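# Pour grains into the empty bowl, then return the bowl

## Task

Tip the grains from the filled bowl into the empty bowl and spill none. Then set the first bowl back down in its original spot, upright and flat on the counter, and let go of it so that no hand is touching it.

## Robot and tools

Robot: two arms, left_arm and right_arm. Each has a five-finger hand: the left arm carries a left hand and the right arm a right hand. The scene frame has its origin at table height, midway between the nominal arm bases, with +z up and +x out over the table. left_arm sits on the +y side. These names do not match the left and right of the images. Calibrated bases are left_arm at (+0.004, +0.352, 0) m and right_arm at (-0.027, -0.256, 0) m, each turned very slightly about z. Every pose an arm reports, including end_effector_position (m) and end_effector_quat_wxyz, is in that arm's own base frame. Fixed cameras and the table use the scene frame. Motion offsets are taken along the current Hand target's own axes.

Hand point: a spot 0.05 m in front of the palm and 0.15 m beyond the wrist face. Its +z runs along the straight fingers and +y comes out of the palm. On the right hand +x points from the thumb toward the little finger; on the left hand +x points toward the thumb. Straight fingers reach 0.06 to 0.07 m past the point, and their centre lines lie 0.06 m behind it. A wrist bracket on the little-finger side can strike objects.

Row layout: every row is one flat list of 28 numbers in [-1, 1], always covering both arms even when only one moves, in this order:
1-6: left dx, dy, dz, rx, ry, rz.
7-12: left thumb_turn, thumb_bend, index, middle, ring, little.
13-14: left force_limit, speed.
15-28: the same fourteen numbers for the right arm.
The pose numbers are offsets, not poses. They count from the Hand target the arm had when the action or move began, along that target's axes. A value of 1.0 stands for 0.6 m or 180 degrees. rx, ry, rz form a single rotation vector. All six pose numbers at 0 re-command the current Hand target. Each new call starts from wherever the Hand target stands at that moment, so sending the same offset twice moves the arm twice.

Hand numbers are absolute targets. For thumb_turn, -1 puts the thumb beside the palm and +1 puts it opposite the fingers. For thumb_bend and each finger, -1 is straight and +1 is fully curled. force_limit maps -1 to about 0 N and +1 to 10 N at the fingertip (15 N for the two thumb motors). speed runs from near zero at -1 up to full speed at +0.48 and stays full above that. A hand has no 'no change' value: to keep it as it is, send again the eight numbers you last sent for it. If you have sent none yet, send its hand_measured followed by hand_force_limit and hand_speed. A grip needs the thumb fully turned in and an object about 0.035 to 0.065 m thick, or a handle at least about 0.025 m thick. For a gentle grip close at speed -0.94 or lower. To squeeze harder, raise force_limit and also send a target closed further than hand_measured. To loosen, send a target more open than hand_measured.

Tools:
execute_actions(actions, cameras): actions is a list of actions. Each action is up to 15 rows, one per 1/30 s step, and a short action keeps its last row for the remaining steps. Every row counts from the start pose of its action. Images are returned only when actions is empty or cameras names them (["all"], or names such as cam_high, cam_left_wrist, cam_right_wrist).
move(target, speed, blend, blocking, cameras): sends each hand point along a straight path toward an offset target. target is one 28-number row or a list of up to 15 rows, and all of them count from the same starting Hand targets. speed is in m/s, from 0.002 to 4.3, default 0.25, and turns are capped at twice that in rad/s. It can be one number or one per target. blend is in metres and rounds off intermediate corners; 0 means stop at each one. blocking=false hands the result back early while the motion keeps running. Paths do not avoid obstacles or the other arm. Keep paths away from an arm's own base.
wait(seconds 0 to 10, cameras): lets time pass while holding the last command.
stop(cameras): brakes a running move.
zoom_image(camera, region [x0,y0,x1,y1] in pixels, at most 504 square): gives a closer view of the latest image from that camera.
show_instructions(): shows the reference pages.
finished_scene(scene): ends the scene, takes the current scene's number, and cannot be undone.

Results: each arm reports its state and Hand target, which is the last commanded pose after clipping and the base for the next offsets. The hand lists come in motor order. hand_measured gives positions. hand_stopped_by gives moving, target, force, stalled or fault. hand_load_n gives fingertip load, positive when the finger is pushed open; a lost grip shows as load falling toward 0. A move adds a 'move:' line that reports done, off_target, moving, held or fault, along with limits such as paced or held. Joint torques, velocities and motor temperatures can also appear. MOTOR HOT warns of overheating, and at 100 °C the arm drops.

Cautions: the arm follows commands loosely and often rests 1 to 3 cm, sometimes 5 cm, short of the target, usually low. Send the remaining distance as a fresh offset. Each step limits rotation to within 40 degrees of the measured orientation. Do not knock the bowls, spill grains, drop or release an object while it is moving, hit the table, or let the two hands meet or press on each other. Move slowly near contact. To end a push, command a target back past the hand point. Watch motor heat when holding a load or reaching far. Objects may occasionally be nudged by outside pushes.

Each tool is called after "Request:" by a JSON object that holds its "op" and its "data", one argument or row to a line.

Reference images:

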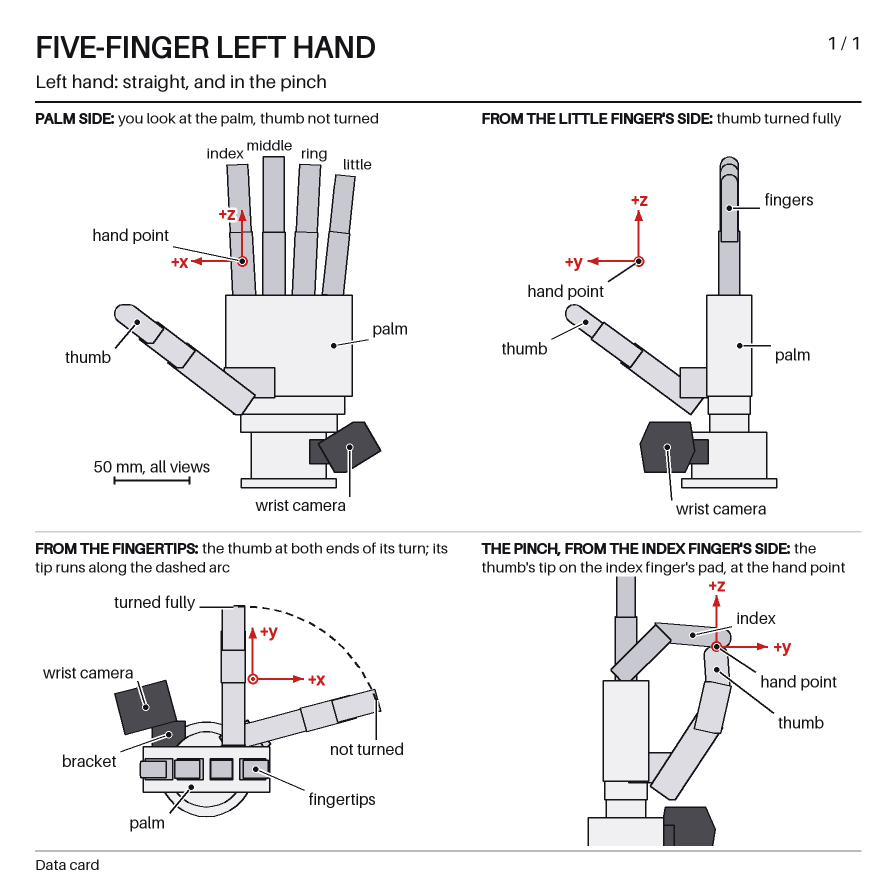

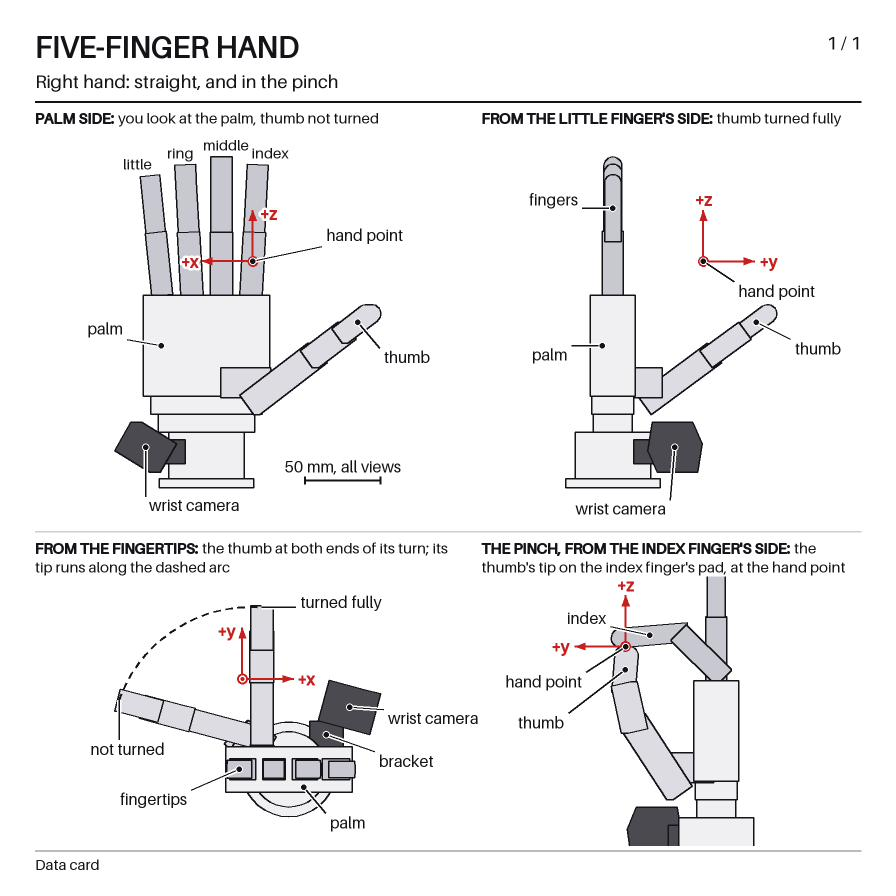

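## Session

Request:
{"op": "execute_actions", "data": {
  "actions": []
}}

Request:
{"op": "zoom_image", "data": {
  "camera": "cam_high",
  "region": [60, 100, 320, 360]
}}

Scene clock: 0.00 s.
left_arm: end_effector_position=(+0.3985, -0.1206, +0.2035) hand_measured=(-1.000, -1.000, -1.000, -1.000, -1.000, -1.000) hand_load_n=(+0.0, +0.0, +0.0, +0.0, +0.0, +0.0) hand_stopped_by=(target, target, target, target, target, target) hand_force_limit=0.00 hand_speed=-0.80 end_effector_quat_wxyz=(+0.487, +0.304, +0.668, -0.473) | right_arm: end_effector_position=(+0.1890, +0.1731, +0.1656) hand_measured=(-1.000, -1.000, -1.000, -1.000, -1.000, -1.000) hand_load_n=(+0.0, +0.0, +0.0, +0.0, +0.0, +0.0) hand_stopped_by=(target, target, target, target, target, target) hand_force_limit=0.00 hand_speed=-0.80 end_effector_quat_wxyz=(+0.173, +0.769, +0.615, -0.022)
Joint positions: left_arm=[0.138 1.057 0.497 0.24 1.324 1.538] | right_arm=[1.204 1.178 0.89 -1.503 0.276 -1.684]
Joint velocities: within noise
Joint torques (N m): no reading
Motor temperatures (°C): left_arm=[25 28 29 24 25 24] | right_arm=[25 22 28 24 22 24]
Heat: left arm: hottest elbow 29 °C; right arm: hottest elbow 28 °C.
Hand target: left_arm +0.4060, -0.1195, +0.2175; +0.497, +0.313, +0.661, -0.467 | right_arm +0.1908, +0.1780, +0.1692; +0.170, +0.770, +0.614, -0.017

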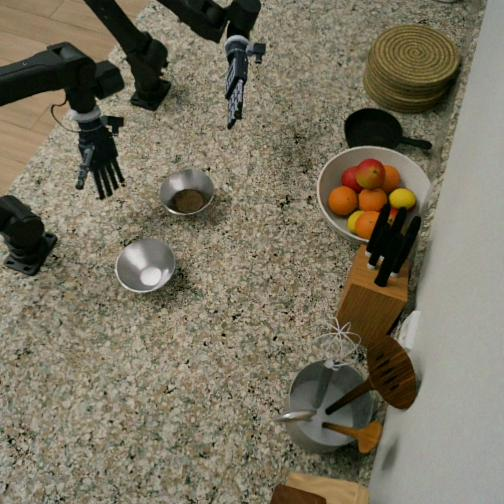

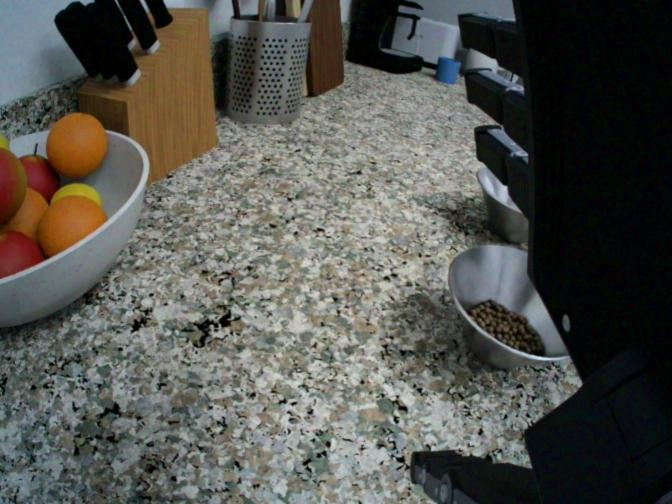

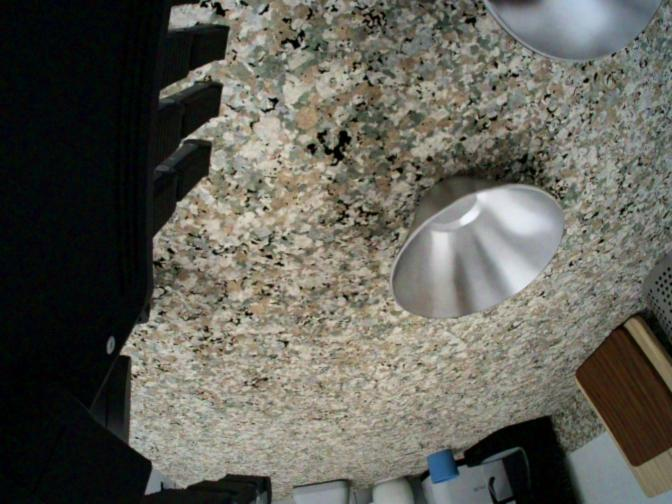

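Scaled by 1.938 from the camera's 504x504 image, which has a finer 720x720 frame.

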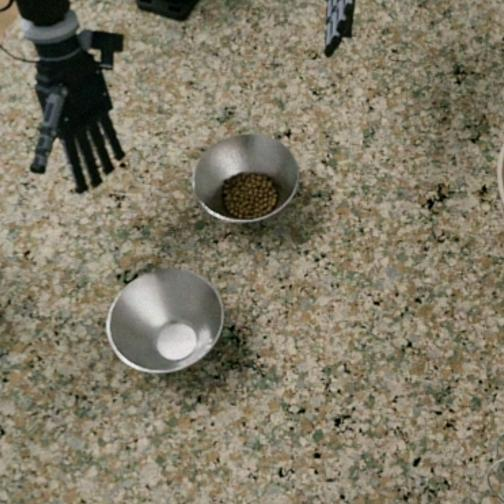

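Request:
{"op": "move", "data": {
  "target": [
    [0,0,0,0,0,0,1,0.1,-1,-1,-1,-1,0,0,-0.0815,0.2672,-0.1072,-0.0122,0.0423,-0.2318,-1,-1,-1,-1,-1,-1,0,-0.8],
    [0,0,0,0,0,0,1,0.1,-1,-1,-1,-1,0,0,-0.4258,0.3753,-0.0288,-0.0243,0.0847,-0.4636,-1,-1,-1,-1,-1,-1,0,-0.8],
    [0.2118,-0.3445,0.2428,0.0034,0.395,-0.186,1,0.1,-1,-1,-1,-1,0,0,-0.7733,0.312,0.0347,-0.0365,0.127,-0.6954,-1,-1,-1,-1,-1,-1,0,-0.8]
  ],
  "blend": [0.05, 0.05, 0],
  "speed": 0.3,
  "cameras": ["all"]
}}

Request:
{"op": "zoom_image", "data": {
  "camera": "cam_high",
  "region": [100, 130, 260, 290]
}}

Scene clock: 63.03 s.
left_arm: end_effector_position=(+0.2285, -0.3246, +0.1364) hand_measured=(+1.000, +0.100, -1.000, -1.000, -1.000, -1.000) hand_load_n=(+0.0, +0.0, +0.0, +0.0, +0.0, +0.0) hand_stopped_by=(target, target, target, target, target, target) hand_force_limit=0.00 hand_speed=0.00 end_effector_quat_wxyz=(-0.130, +0.334, +0.878, -0.316) | right_arm: end_effector_position=(+0.2518, -0.2918, +0.2988) hand_measured=(-1.000, -1.000, -1.000, -1.000, -1.000, -1.000) hand_load_n=(+0.0, +0.0, +0.0, +0.0, +0.0, +0.0) hand_stopped_by=(target, target, target, target, target, target) hand_force_limit=0.00 hand_speed=-0.80 end_effector_quat_wxyz=(+0.512, +0.641, +0.297, -0.489)
Joint positions: left_arm=[-0.755 1.486 1.177 -1.261 0.697 1.543] | right_arm=[-0.33 1.381 0.796 -1.689 1.572 -2.063]
Joint torques (N m): left_arm=[0.44 -8.35 14.13 0.03 0.52 -0.18] | right_arm=[-0.85 -6.77 8.46 -0.91 0.69 -0.09]
Motor temperatures (°C): left_arm=[25 29 38 24 25 24] | right_arm=[25 23 34 24 23 24]
Heat: left arm: hottest elbow 38 °C; right arm: hottest elbow 34 °C.
Hand target: left_arm +0.2385, -0.3374, +0.1502; -0.121, +0.334, +0.878, -0.320 | right_arm +0.2594, -0.2993, +0.3045; +0.451, +0.496, +0.602, -0.434
Off the commanded pose: left_arm 0.021 m, 1 deg | right_arm 0.012 m, 162 deg; orientation clipped.
joint sent to its limit (right arm) — joint 4 (wrist pitch), lower limit; joint 5 (wrist yaw), upper limit; joint 6 (wrist roll), lower limit. The joint targets are off in orientation, not in position.
move: off_target (left_arm, right_arm); blend cut to 0 m at target 1; limits=paced

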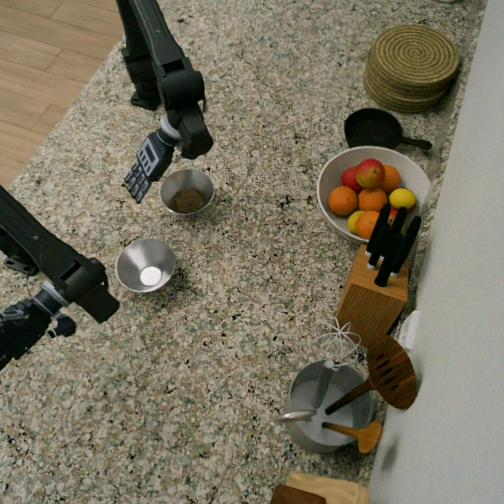

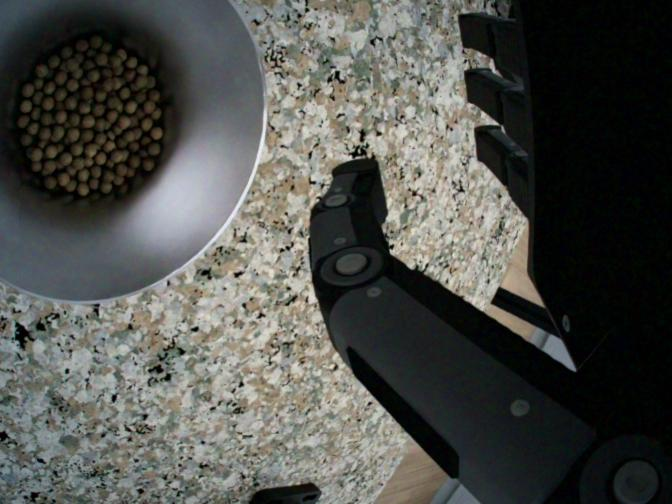

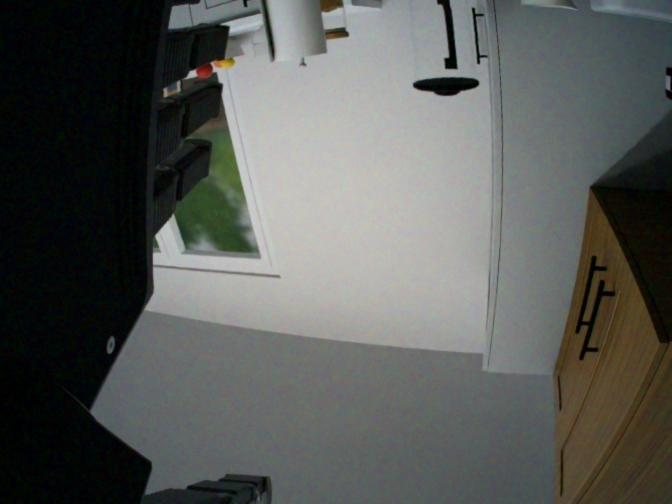

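Scaled by 3.150 from the camera's 504x504 image, which has a finer 720x720 frame.

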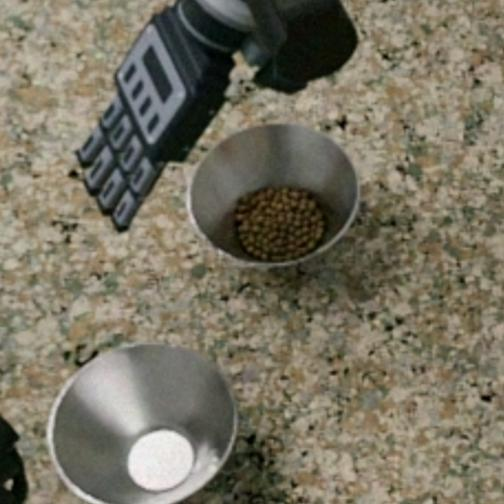

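Request:
{"op": "move", "data": {
  "target": [
    [0.0042,0.0995,0.078,0,0,0,1,0.1,-1,-1,-1,-1,0,0,-0.0415,-0.13,0.2315,0.1303,-0.09,0.1561,-1,-1,-1,-1,-1,-1,0,-0.8]
  ],
  "speed": 0.12,
  "cameras": ["cam_high","cam_left_wrist"]
}}

Scene clock: 89.93 s.
left_arm: end_effector_position=(+0.2417, -0.3241, +0.0822) hand_measured=(+1.000, +0.100, -1.000, -1.000, -1.000, -1.000) hand_load_n=(+0.0, +0.0, +0.0, +0.0, +0.0, +0.0) hand_stopped_by=(target, target, target, target, target, target) hand_force_limit=0.00 hand_speed=0.00 end_effector_quat_wxyz=(-0.124, +0.331, +0.880, -0.318) | right_arm: end_effector_position=(+0.1960, -0.4384, +0.3029) hand_measured=(-1.000, -1.000, -1.000, -1.000, -1.000, -1.000) hand_load_n=(+0.0, +0.0, +0.0, +0.0, +0.0, +0.0) hand_stopped_by=(target, target, target, target, target, target) hand_force_limit=0.00 hand_speed=-0.80 end_effector_quat_wxyz=(+0.417, +0.691, +0.146, -0.572)
Joint positions: left_arm=[-0.733 1.556 1.104 -1.117 0.697 1.557] | right_arm=[-0.733 1.634 1.096 -1.689 1.573 -2.063]
Joint torques (N m): left_arm=[1.49 -8.76 8.8 0.96 0.52 0.18] | right_arm=[-0.73 -10.17 8.75 -0.9 0.71 -0.1]
Heat: left arm: hottest elbow 41 °C; right arm: hottest elbow 35 °C.
Hand target: left_arm +0.2470, -0.3240, +0.0760; -0.121, +0.334, +0.878, -0.320 | right_arm +0.2005, -0.4494, +0.3044; +0.512, +0.641, +0.297, -0.489
Off the commanded pose: left_arm 0.008 m, 1 deg | right_arm 0.012 m, 23 deg.
joint sent to its limit (right arm) — joint 4 (wrist pitch), lower limit; joint 5 (wrist yaw), upper limit; joint 6 (wrist roll), lower limit. The joint targets are off in orientation, not in position.
move: off_target (right_arm)
Images, in order (width x height): cam_high 504x504, cam_left_wrist 672x504.

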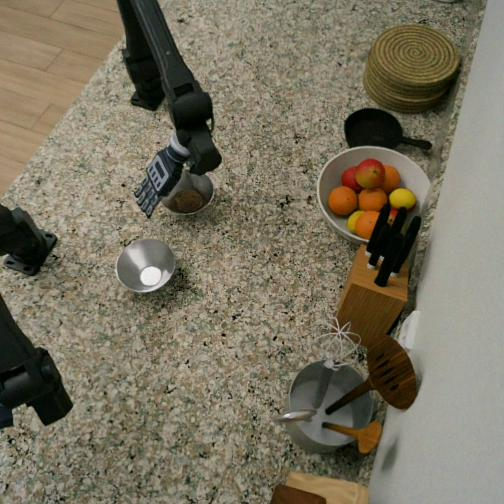

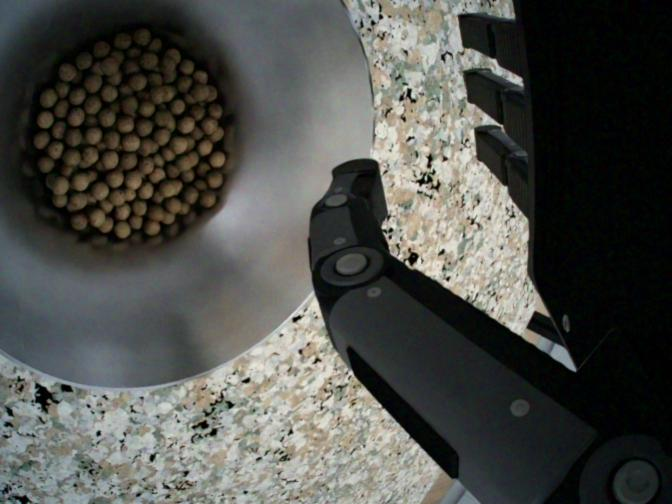

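Request:
{"op": "move", "data": {
  "target": [
    [-0.0092,0.0308,0.035,0,0,0,1,0.1,-1,-1,-1,-1,0,0,0,0,0,0.1185,-0.0498,0.0145,-1,-1,-1,-1,-1,-1,0,-0.8],
    [-0.0092,0.0308,0.035,0,0,0,1,0.1,-0.4,-0.4,-0.4,-0.4,-0.7,-0.3,0,0,0,0.1185,-0.0498,0.0145,-1,-1,-1,-1,-1,-1,0,-0.8]
  ],
  "speed": 0.06,
  "cameras": ["cam_high","cam_left_wrist"]
}}

Scene clock: 102.97 s.
left_arm: end_effector_position=(+0.2464, -0.3274, +0.0538) hand_measured=(+1.000, +0.100, -0.400, -0.400, -0.400, -0.400) hand_load_n=(+0.0, +0.0, +0.0, +0.0, +0.0, +0.0) hand_stopped_by=(target, target, target, target, target, target) hand_force_limit=-0.70 hand_speed=-0.30 end_effector_quat_wxyz=(-0.124, +0.331, +0.880, -0.318) | right_arm: end_effector_position=(+0.1961, -0.4386, +0.3023) hand_measured=(-1.000, -1.000, -1.000, -1.000, -1.000, -1.000) hand_load_n=(+0.0, +0.0, +0.0, +0.0, +0.0, +0.0) hand_stopped_by=(target, target, target, target, target, target) hand_force_limit=0.00 hand_speed=-0.80 end_effector_quat_wxyz=(+0.417, +0.691, +0.147, -0.572)
Joint positions: left_arm=[-0.731 1.607 1.082 -1.047 0.697 1.559] | right_arm=[-0.733 1.636 1.096 -1.689 1.573 -2.063]
Joint torques (N m): left_arm=[1.55 -9.23 8.53 0.98 0.51 0.18] | right_arm=[-0.85 -10.17 8.85 -0.65 0.7 -0.02]
Heat: left arm: hottest elbow 40 °C; right arm: hottest elbow 34 °C.
Hand target: left_arm +0.2516, -0.3270, +0.0479; -0.121, +0.334, +0.879, -0.319 | right_arm +0.2005, -0.4493, +0.3045; +0.417, +0.691, +0.146, -0.572
Off the commanded pose: left_arm 0.008 m, 1 deg | right_arm 0.012 m, 0 deg.
joint sent to its limit (right arm) — joint 5 (wrist yaw), upper limit. The joint targets still meet the commanded pose.
move: off_target (right_arm)
Images, in order (width x height): cam_high 504x504, cam_left_wrist 672x504.

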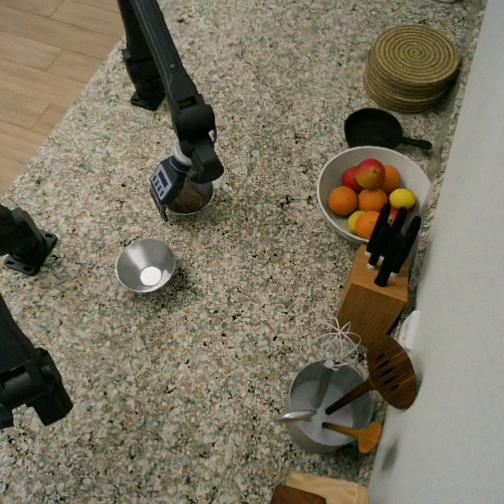

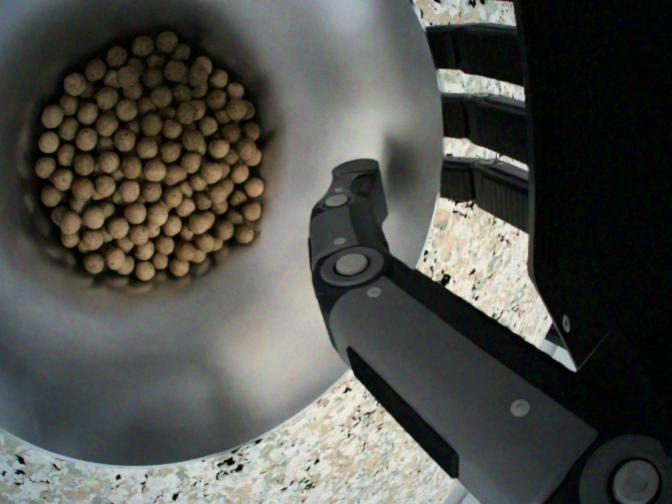

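Request:
{"op": "move", "data": {
  "target": [
    [0,0,0,0,0,0,1,0.1,0.3,0.3,0.0,0.1,-0.7,-0.82,0,0,0,0,0,0,-1,-1,-1,-1,-1,-1,0,-0.8],
    [0,0,0,0,0,0,1,0.1,0.35,0.35,0.0,0.1,0.0,-0.9,0,0,0,0,0,0,-1,-1,-1,-1,-1,-1,0,-0.8],
    [0,0,0,0,0,0,1,0.1,0.35,0.35,0.3,0.4,-0.75,-0.9,0,0,0,0,0,0,-1,-1,-1,-1,-1,-1,0,-0.8]
  ],
  "speed": 0.06,
  "cameras": ["cam_high","cam_left_wrist"]
}}

Scene clock: 110.87 s.
left_arm: end_effector_position=(+0.2446, -0.3257, +0.0489) hand_measured=(+1.000, +0.100, +0.164, +0.112, +0.166, +0.400) hand_load_n=(-0.5, +1.5, +8.0, +1.0, +0.0, +1.0) hand_stopped_by=(target, target, force, force, force, force) hand_force_limit=-0.75 hand_speed=-0.90 end_effector_quat_wxyz=(-0.129, +0.330, +0.880, -0.316) | right_arm: end_effector_position=(+0.1961, -0.4386, +0.3023) hand_measured=(-1.000, -1.000, -1.000, -1.000, -1.000, -1.000) hand_load_n=(+0.0, +0.0, +0.0, +0.0, +0.0, +0.0) hand_stopped_by=(target, target, target, target, target, target) hand_force_limit=0.00 hand_speed=-0.80 end_effector_quat_wxyz=(+0.417, +0.691, +0.147, -0.572)
Joint positions: left_arm=[-0.731 1.615 1.076 -1.045 0.697 1.563] | right_arm=[-0.733 1.636 1.096 -1.689 1.573 -2.063]
Joint torques (N m): left_arm=[1.49 -9.93 8.96 0.88 0.5 0.14] | right_arm=[-0.79 -10.17 8.85 -0.61 0.7 -0.03]
Heat: left arm: hottest elbow 39 °C; right arm: hottest elbow 34 °C.
Hand target: left_arm +0.2516, -0.3272, +0.0480; -0.121, +0.334, +0.878, -0.320 | right_arm +0.2005, -0.4493, +0.3045; +0.417, +0.691, +0.146, -0.572
Off the commanded pose: left_arm 0.007 m, 1 deg | right_arm 0.012 m, 0 deg.
joint sent to its limit (right arm) — joint 5 (wrist yaw), upper limit. The joint targets still meet the commanded pose.
move: off_target (right_arm)
Images, in order (width x height): cam_high 504x504, cam_left_wrist 672x504.

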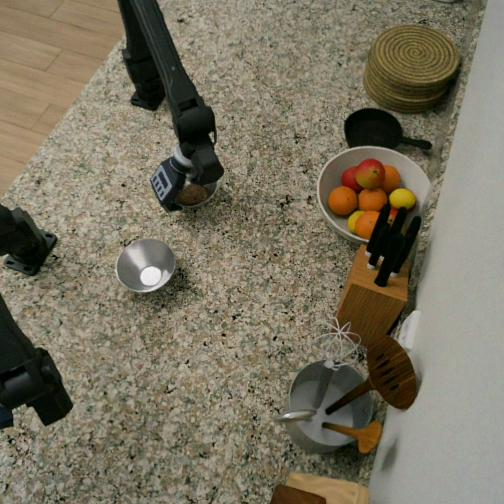

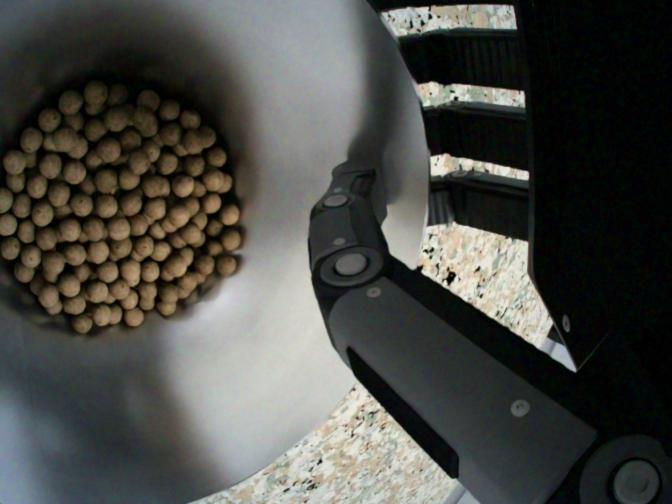

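Request:
{"op": "move", "data": {
  "target": [
    [0,0,0,0,0,0,1,0.1,0.35,0.4,0.3,0.4,0.1,-0.9,0,0,0,0,0,0,-1,-1,-1,-1,-1,-1,0,-0.8]
  ],
  "speed": 0.06,
  "cameras": ["cam_left_wrist"]
}}

Scene clock: 115.23 s.
left_arm: end_effector_position=(+0.2447, -0.3256, +0.0487) hand_measured=(+1.000, +0.100, +0.164, +0.126, +0.166, +0.400) hand_load_n=(+0.0, +1.5, +5.5, +6.5, +0.0, +0.0) hand_stopped_by=(target, target, force, force, force, force) hand_force_limit=0.10 hand_speed=-0.90 end_effector_quat_wxyz=(-0.129, +0.331, +0.880, -0.316) | right_arm: end_effector_position=(+0.1961, -0.4386, +0.3023) hand_measured=(-1.000, -1.000, -1.000, -1.000, -1.000, -1.000) hand_load_n=(+0.0, +0.0, +0.0, +0.0, +0.0, +0.0) hand_stopped_by=(target, target, target, target, target, target) hand_force_limit=0.00 hand_speed=-0.80 end_effector_quat_wxyz=(+0.417, +0.691, +0.147, -0.572)
Joint positions: left_arm=[-0.731 1.615 1.076 -1.045 0.697 1.563] | right_arm=[-0.733 1.636 1.096 -1.689 1.573 -2.063]
Joint torques (N m): left_arm=[1.49 -9.93 8.96 0.87 0.5 0.13] | right_arm=[-0.79 -10.11 8.85 -0.62 0.7 -0.02]
Heat: left arm: hottest elbow 39 °C; right arm: hottest elbow 34 °C.
Hand target: left_arm +0.2517, -0.3271, +0.0479; -0.121, +0.334, +0.879, -0.319 | right_arm +0.2005, -0.4493, +0.3045; +0.417, +0.691, +0.146, -0.572
Off the commanded pose: left_arm 0.007 m, 1 deg | right_arm 0.012 m, 0 deg.
joint sent to its limit (right arm) — joint 5 (wrist yaw), upper limit. The joint targets still meet the commanded pose.
move: off_target (right_arm)
Images, in order (width x height): cam_left_wrist 672x504.

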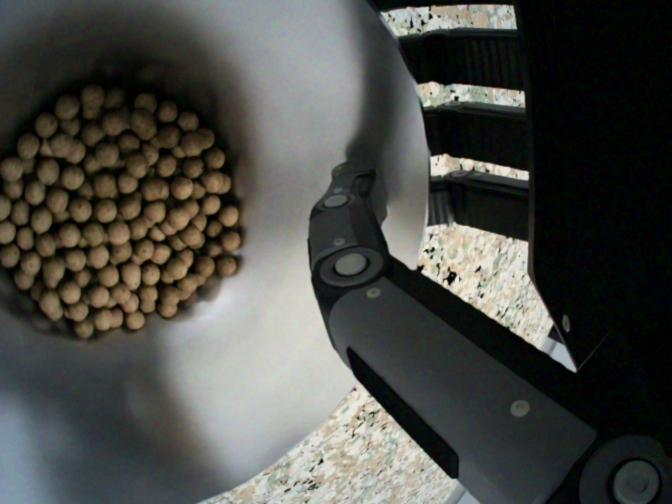

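Request:
{"op": "move", "data": {
  "target": [
    [0,-0.0965,-0.1149,0,0,0,1,0.1,0.35,0.4,0.3,0.4,0.1,-0.9,0,0,0,0,0,0,-1,-1,-1,-1,-1,-1,0,-0.8],
    [-0.3818,-0.442,0.0292,0.0159,-0.0265,0.14,1,0.1,0.35,0.4,0.3,0.4,0.1,-0.9,0,0,0,0,0,0,-1,-1,-1,-1,-1,-1,0,-0.8]
  ],
  "speed": [0.06, 0.1],
  "blend": [0.02, 0],
  "cameras": ["cam_high","cam_left_wrist"]
}}

Request:
{"op": "zoom_image", "data": {
  "camera": "cam_high",
  "region": [70, 160, 230, 320]
}}

Scene clock: 134.67 s.
left_arm: end_effector_position=(+0.2734, -0.6208, +0.1730) hand_measured=(+1.000, +0.100, +0.164, +0.126, +0.166, +0.400) hand_load_n=(+0.0, +1.5, +8.0, +6.5, +0.0, +0.0) hand_stopped_by=(target, target, force, force, force, force) hand_force_limit=0.10 hand_speed=-0.90 end_effector_quat_wxyz=(-0.049, +0.486, +0.795, -0.359) | right_arm: end_effector_position=(+0.1961, -0.4386, +0.3023) hand_measured=(-1.000, -1.000, -1.000, -1.000, -1.000, -1.000) hand_load_n=(+0.0, +0.0, +0.0, +0.0, +0.0, +0.0) hand_stopped_by=(target, target, target, target, target, target) hand_force_limit=0.00 hand_speed=-0.80 end_effector_quat_wxyz=(+0.417, +0.691, +0.147, -0.572)
Joint positions: left_arm=[-1.04 2.011 1.981 -1.23 0.686 1.516] | right_arm=[-0.733 1.636 1.096 -1.689 1.573 -2.063]
Joint torques (N m): left_arm=[0.44 -18.08 16.98 0.68 0.46 0.16] | right_arm=[-0.79 -10.17 8.83 -0.61 0.7 -0.03]
Heat: left arm: hottest elbow 39 °C; right arm: hottest elbow 34 °C.
Hand target: left_arm +0.2804, -0.6396, +0.2049; -0.021, +0.501, +0.781, -0.373 | right_arm +0.2005, -0.4493, +0.3045; +0.417, +0.691, +0.146, -0.572
Off the commanded pose: left_arm 0.038 m, 4 deg | right_arm 0.012 m, 0 deg.
joint sent to its limit (right arm) — joint 5 (wrist yaw), upper limit. The joint targets still meet the commanded pose.
move: off_target (left_arm, right_arm)
Images, in order (width x height): cam_high 504x504, cam_left_wrist 672x504.

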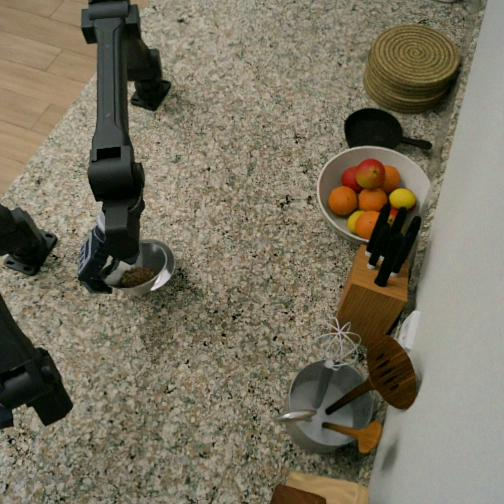

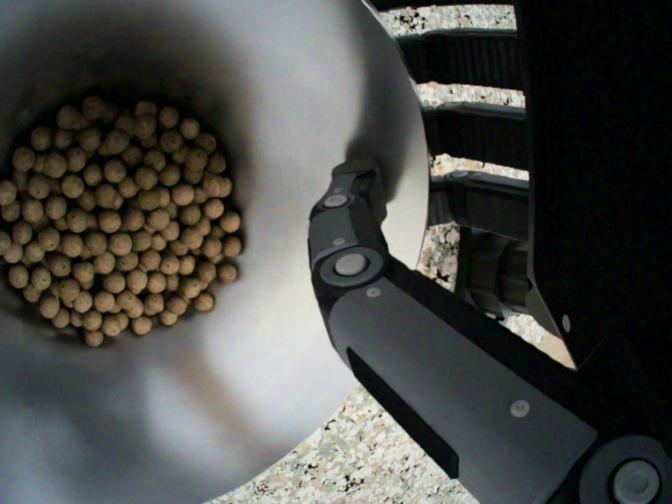

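Scaled by 3.150 from the camera's 504x504 image, which has a finer 720x720 frame.

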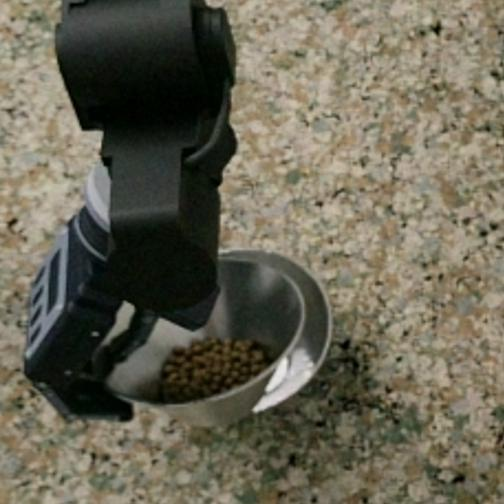

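Request:
{"op": "move", "data": {
  "target": [
    [-0.013,0.0265,0.014,0,-0.1192,0.1,1,0.1,0.35,0.4,0.3,0.4,0.1,-0.9,0,0,0,0,0,0,-1,-1,-1,-1,-1,-1,0,-0.8]
  ],
  "speed": 0.08,
  "cameras": ["cam_high","cam_left_wrist"]
}}

Request:
{"op": "zoom_image", "data": {
  "camera": "cam_high",
  "region": [70, 160, 230, 320]
}}

Scene clock: 152.73 s.
left_arm: end_effector_position=(+0.2856, -0.6384, +0.1418) hand_measured=(+1.000, +0.100, +0.164, +0.128, +0.166, +0.400) hand_load_n=(-0.5, +3.0, +9.0, +3.0, +0.0, +0.5) hand_stopped_by=(target, target, force, force, force, force) hand_force_limit=0.10 hand_speed=-0.90 end_effector_quat_wxyz=(+0.136, +0.524, +0.714, -0.444) | right_arm: end_effector_position=(+0.1961, -0.4386, +0.3023) hand_measured=(-1.000, -1.000, -1.000, -1.000, -1.000, -1.000) hand_load_n=(+0.0, +0.0, +0.0, +0.0, +0.0, +0.0) hand_stopped_by=(target, target, target, target, target, target) hand_force_limit=0.00 hand_speed=-0.80 end_effector_quat_wxyz=(+0.417, +0.691, +0.147, -0.572)
Joint positions: left_arm=[-1.04 1.816 1.483 -0.484 0.677 1.519] | right_arm=[-0.733 1.636 1.096 -1.689 1.573 -2.063]
Joint torques (N m): left_arm=[0.97 -19.78 11.44 2.93 0.33 0.39] | right_arm=[-0.85 -10.11 8.87 -0.62 0.71 -0.03]
Heat: left arm: hottest elbow 39 °C; right arm: hottest elbow 34 °C.
Hand target: left_arm +0.2930, -0.6470, +0.1919; +0.183, +0.538, +0.683, -0.458 | right_arm +0.2005, -0.4493, +0.3045; +0.417, +0.691, +0.146, -0.572
Off the commanded pose: left_arm 0.051 m, 7 deg | right_arm 0.012 m, 0 deg.
joint sent to its limit (right arm) — joint 5 (wrist yaw), upper limit. The joint targets still meet the commanded pose.
move: off_target (left_arm, right_arm)
Images, in order (width x height): cam_high 504x504, cam_left_wrist 672x504.

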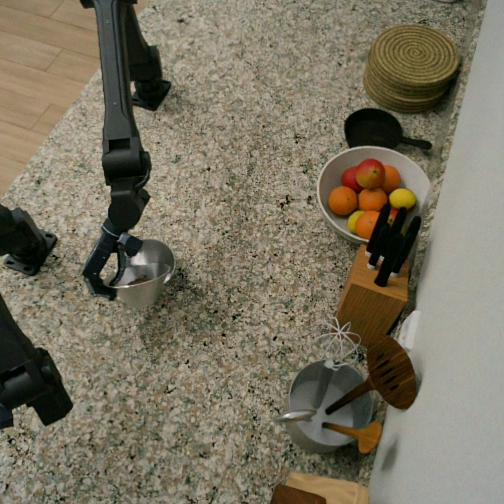

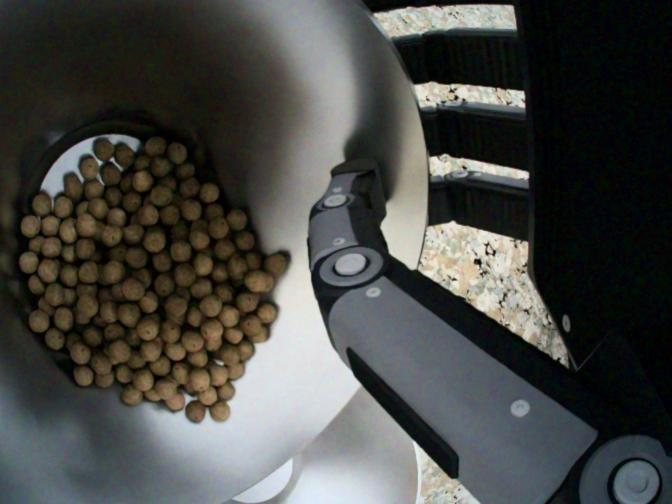

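Scaled by 3.150 from the camera's 504x504 image, which has a finer 720x720 frame.

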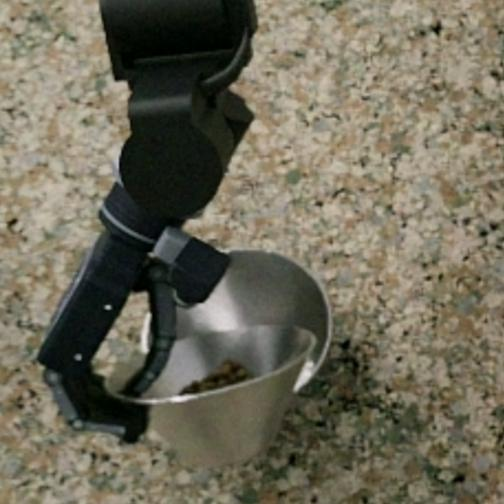

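Request:
{"op": "move", "data": {
  "target": [
    [0,0,0,0,0,0,1,0.1,0.35,0.45,0.3,0.4,0.2,-0.9,0,0,0,0,0,0,-1,-1,-1,-1,-1,-1,0,-0.8],
    [-0.0055,-0.018,-0.0335,0,-0.0681,0.0572,1,0.1,0.35,0.45,0.3,0.4,0.2,-0.9,0,0,0,0,0,0,-1,-1,-1,-1,-1,-1,0,-0.8]
  ],
  "speed": 0.06,
  "cameras": ["cam_high","cam_left_wrist"]
}}

Request:
{"op": "zoom_image", "data": {
  "camera": "cam_high",
  "region": [70, 160, 230, 320]
}}

Scene clock: 175.20 s.
left_arm: end_effector_position=(+0.2802, -0.6281, +0.1627) hand_measured=(+1.000, +0.098, +0.164, +0.136, +0.166, +0.400) hand_load_n=(-0.5, +4.5, +8.0, +0.0, +0.0, +0.0) hand_stopped_by=(target, target, force, force, force, force) hand_force_limit=0.20 hand_speed=-0.90 end_effector_quat_wxyz=(+0.250, +0.536, +0.642, -0.487) | right_arm: end_effector_position=(+0.1961, -0.4386, +0.3023) hand_measured=(-1.000, -1.000, -1.000, -1.000, -1.000, -1.000) hand_load_n=(+0.0, +0.0, +0.0, +0.0, +0.0, +0.0) hand_stopped_by=(target, target, target, target, target, target) hand_force_limit=0.00 hand_speed=-0.80 end_effector_quat_wxyz=(+0.417, +0.691, +0.147, -0.572)
Joint positions: left_arm=[-1.04 1.691 1.222 -0.07 0.676 1.528] | right_arm=[-0.733 1.636 1.096 -1.689 1.573 -2.063]
Joint torques (N m): left_arm=[1.44 -17.26 11.1 3.34 0.33 0.41] | right_arm=[-0.85 -10.23 8.84 -0.64 0.7 -0.03]
Heat: left arm: hottest elbow 39 °C; right arm: hottest elbow 34 °C.
Hand target: left_arm +0.2893, -0.6324, +0.2092; +0.295, +0.545, +0.609, -0.495 | right_arm +0.2005, -0.4493, +0.3045; +0.417, +0.691, +0.146, -0.572
Off the commanded pose: left_arm 0.048 m, 7 deg | right_arm 0.012 m, 0 deg.
joint sent to its limit (right arm) — joint 5 (wrist yaw), upper limit. The joint targets still meet the commanded pose.
move: off_target (left_arm, right_arm)
Images, in order (width x height): cam_high 504x504, cam_left_wrist 672x504.

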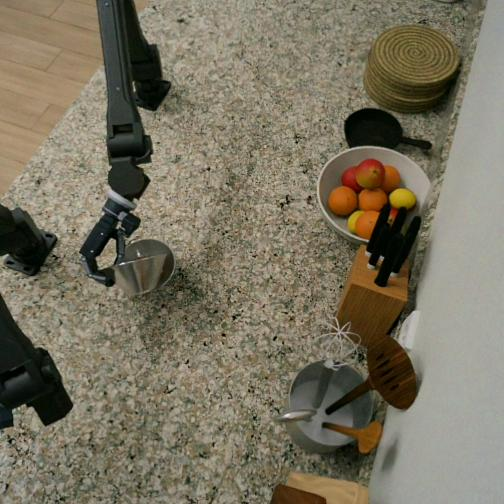

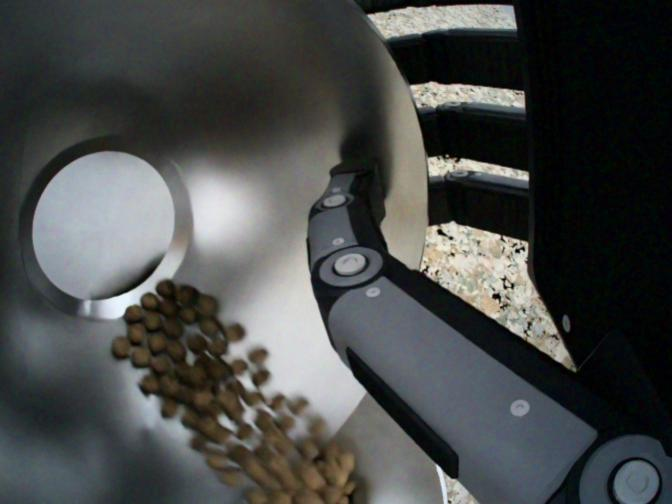

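Scaled by 3.150 from the camera's 504x504 image, which has a finer 720x720 frame.

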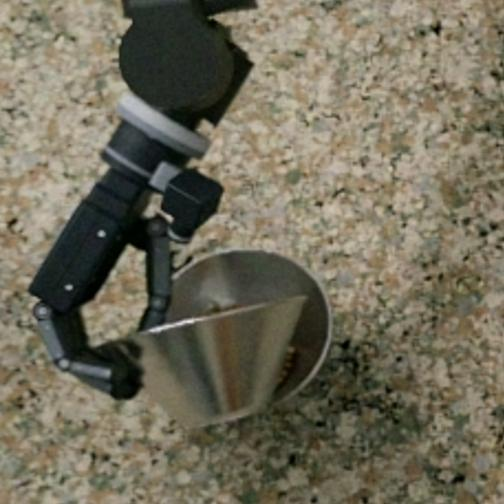

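Request:
{"op": "wait", "data": {
  "seconds": 0.3,
  "cameras": ["cam_high","cam_left_wrist"]
}}

Request:
{"op": "zoom_image", "data": {
  "camera": "cam_high",
  "region": [70, 160, 230, 320]
}}

Scene clock: 178.87 s.
left_arm: end_effector_position=(+0.2802, -0.6282, +0.1639) hand_measured=(+1.000, +0.098, +0.164, +0.136, +0.166, +0.400) hand_load_n=(-1.0, +4.5, +7.0, +0.0, +0.0, +0.0) hand_stopped_by=(target, target, force, force, force, force) hand_force_limit=0.20 hand_speed=-0.90 end_effector_quat_wxyz=(+0.252, +0.536, +0.641, -0.487) | right_arm: end_effector_position=(+0.1961, -0.4386, +0.3023) hand_measured=(-1.000, -1.000, -1.000, -1.000, -1.000, -1.000) hand_load_n=(+0.0, +0.0, +0.0, +0.0, +0.0, +0.0) hand_stopped_by=(target, target, target, target, target, target) hand_force_limit=0.00 hand_speed=-0.80 end_effector_quat_wxyz=(+0.417, +0.691, +0.147, -0.572)
Joint positions: left_arm=[-1.04 1.689 1.222 -0.069 0.676 1.529] | right_arm=[-0.733 1.636 1.096 -1.689 1.573 -2.063]
Joint torques (N m): left_arm=[1.44 -17.03 11.11 3.28 0.33 0.42] | right_arm=[-0.85 -10.11 8.87 -0.64 0.7 -0.03]
Heat: left arm: hottest elbow 39 °C; right arm: hottest elbow 34 °C.
Hand target: left_arm +0.2893, -0.6323, +0.2094; +0.295, +0.545, +0.609, -0.495 | right_arm +0.2005, -0.4493, +0.3045; +0.417, +0.691, +0.146, -0.572
Off the commanded pose: left_arm 0.046 m, 6 deg | right_arm 0.012 m, 0 deg.
wait: 0.30 s; at rest from the start
Images, in order (width x height): cam_high 504x504, cam_left_wrist 672x504.

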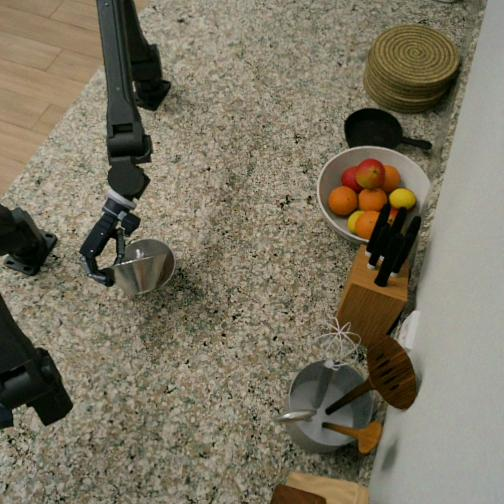

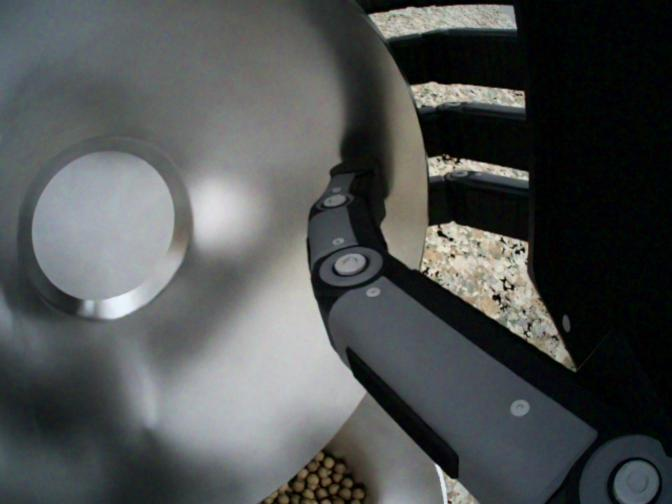

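Scaled by 3.150 from the camera's 504x504 image, which has a finer 720x720 frame.

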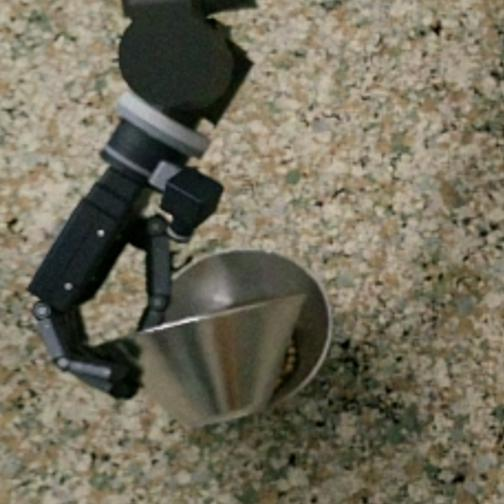

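Request:
{"op": "move", "data": {
  "target": [
    [-0.0327,0.0065,0.0078,0,0.2085,-0.175,1,0.1,0.35,0.45,0.3,0.4,0.2,-0.9,0,0,0,0,0,0,-1,-1,-1,-1,-1,-1,0,-0.8],
    [0.3305,-0.0602,-0.3905,-0.0483,0.2334,-0.3052,1,0.1,0.35,0.45,0.3,0.4,0.2,-0.9,0,0,0,0,0,0,-1,-1,-1,-1,-1,-1,0,-0.8]
  ],
  "speed": [0.14, 0.14],
  "blend": [0.02, 0],
  "cameras": ["cam_high","cam_left_wrist"]
}}

Request:
{"op": "zoom_image", "data": {
  "camera": "cam_high",
  "region": [100, 130, 260, 290]
}}

Scene clock: 202.77 s.
left_arm: end_effector_position=(+0.2463, -0.3375, +0.1047) hand_measured=(+1.000, +0.098, +0.164, +0.134, +0.166, +0.400) hand_load_n=(-0.5, +4.0, +4.0, +6.0, +0.0, +0.0) hand_stopped_by=(target, target, force, force, force, force) hand_force_limit=0.20 hand_speed=-0.90 end_effector_quat_wxyz=(-0.173, +0.312, +0.886, -0.297) | right_arm: end_effector_position=(+0.1961, -0.4386, +0.3023) hand_measured=(-1.000, -1.000, -1.000, -1.000, -1.000, -1.000) hand_load_n=(+0.0, +0.0, +0.0, +0.0, +0.0, +0.0) hand_stopped_by=(target, target, target, target, target, target) hand_force_limit=0.00 hand_speed=-0.80 end_effector_quat_wxyz=(+0.417, +0.691, +0.147, -0.572)
Joint positions: left_arm=[-0.748 1.637 1.254 -1.287 0.697 1.536] | right_arm=[-0.733 1.636 1.096 -1.689 1.573 -2.063]
Joint torques (N m): left_arm=[1.26 -13.98 9.26 0.44 0.53 0.13] | right_arm=[-0.79 -10.17 8.84 -0.62 0.7 -0.03]
Motor temperatures (°C): left_arm=[25 35 40 25 26 24] | right_arm=[25 24 34 24 24 24]
Heat: left arm: hottest elbow 40 °C; right arm: hottest elbow 34 °C.
Hand target: left_arm +0.2512, -0.3389, +0.1201; -0.152, +0.323, +0.882, -0.308 | right_arm +0.2005, -0.4493, +0.3045; +0.417, +0.691, +0.146, -0.572
Off the commanded pose: left_arm 0.016 m, 3 deg | right_arm 0.012 m, 0 deg.
joint sent to its limit (right arm) — joint 5 (wrist yaw), upper limit. The joint targets still meet the commanded pose.
move: off_target (left_arm, right_arm)
Images, in order (width x height): cam_high 504x504, cam_left_wrist 672x504.

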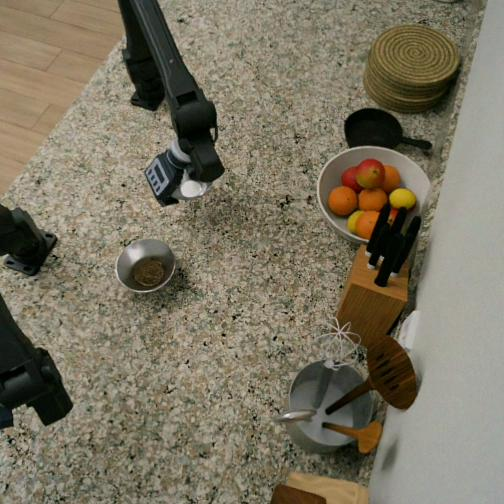

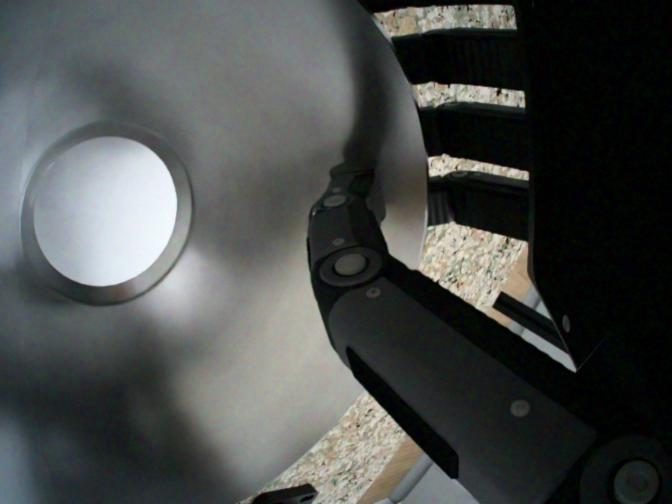

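Scaled by 3.150 from the camera's 504x504 image, which has a finer 720x720 frame.

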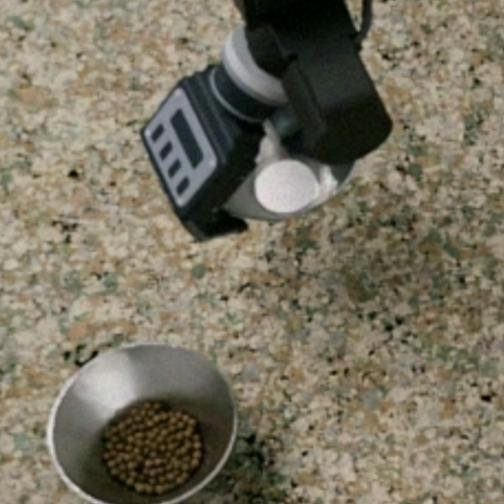

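Request:
{"op": "move", "data": {
  "target": [
    [0.0012,0.0723,0.0925,0,0,0,1,0.1,0.35,0.45,0.3,0.4,0.2,-0.9,0,0,0,0,0,0,-1,-1,-1,-1,-1,-1,0,-0.8]
  ],
  "speed": 0.08,
  "cameras": ["cam_high","cam_left_wrist"]
}}

Request:
{"op": "zoom_image", "data": {
  "camera": "cam_high",
  "region": [100, 130, 260, 290]
}}

Scene clock: 220.83 s.
left_arm: end_effector_position=(+0.2420, -0.3335, +0.0501) hand_measured=(+1.000, +0.098, +0.164, +0.134, +0.166, +0.400) hand_load_n=(-1.0, +4.0, +4.0, +6.0, +0.0, +0.5) hand_stopped_by=(target, target, force, force, force, force) hand_force_limit=0.20 hand_speed=-0.90 end_effector_quat_wxyz=(-0.157, +0.318, +0.884, -0.304) | right_arm: end_effector_position=(+0.1961, -0.4386, +0.3023) hand_measured=(-1.000, -1.000, -1.000, -1.000, -1.000, -1.000) hand_load_n=(+0.0, +0.0, +0.0, +0.0, +0.0, +0.0) hand_stopped_by=(target, target, target, target, target, target) hand_force_limit=0.00 hand_speed=-0.80 end_effector_quat_wxyz=(+0.417, +0.691, +0.147, -0.572)
Joint positions: left_arm=[-0.748 1.661 1.131 -1.102 0.697 1.537] | right_arm=[-0.733 1.636 1.096 -1.689 1.573 -2.063]
Joint torques (N m): left_arm=[0.85 -10.7 8.88 0.75 0.55 0.05] | right_arm=[-0.97 -10.23 8.84 -0.61 0.7 -0.03]
Heat: left arm: hottest elbow 39 °C; right arm: hottest elbow 34 °C.
Hand target: left_arm +0.2454, -0.3370, +0.0498; -0.152, +0.322, +0.882, -0.308 | right_arm +0.2005, -0.4493, +0.3045; +0.417, +0.691, +0.146, -0.572
Off the commanded pose: left_arm 0.005 m, 1 deg | right_arm 0.012 m, 0 deg.
joint sent to its limit (right arm) — joint 5 (wrist yaw), upper limit. The joint targets still meet the commanded pose.
move: off_target (right_arm)
Images, in order (width x height): cam_high 504x504, cam_left_wrist 672x504.

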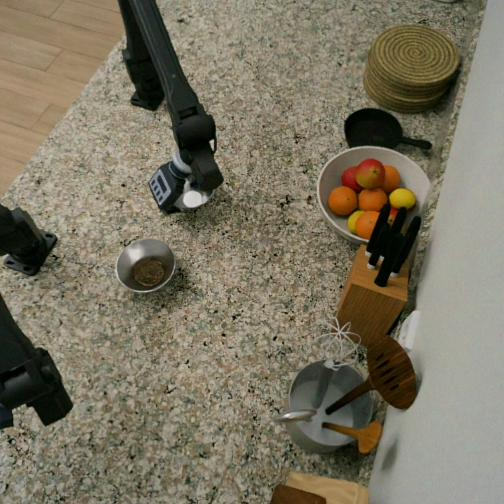

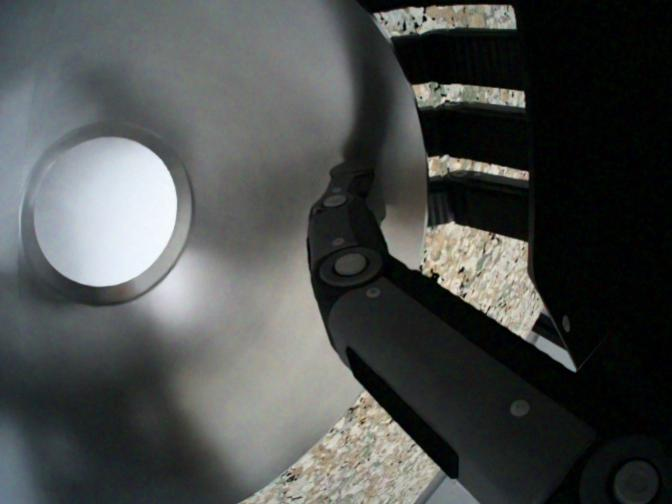

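Scaled by 3.150 from the camera's 504x504 image, which has a finer 720x720 frame.

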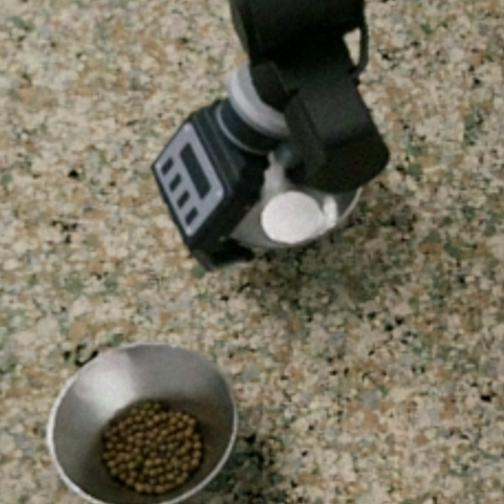

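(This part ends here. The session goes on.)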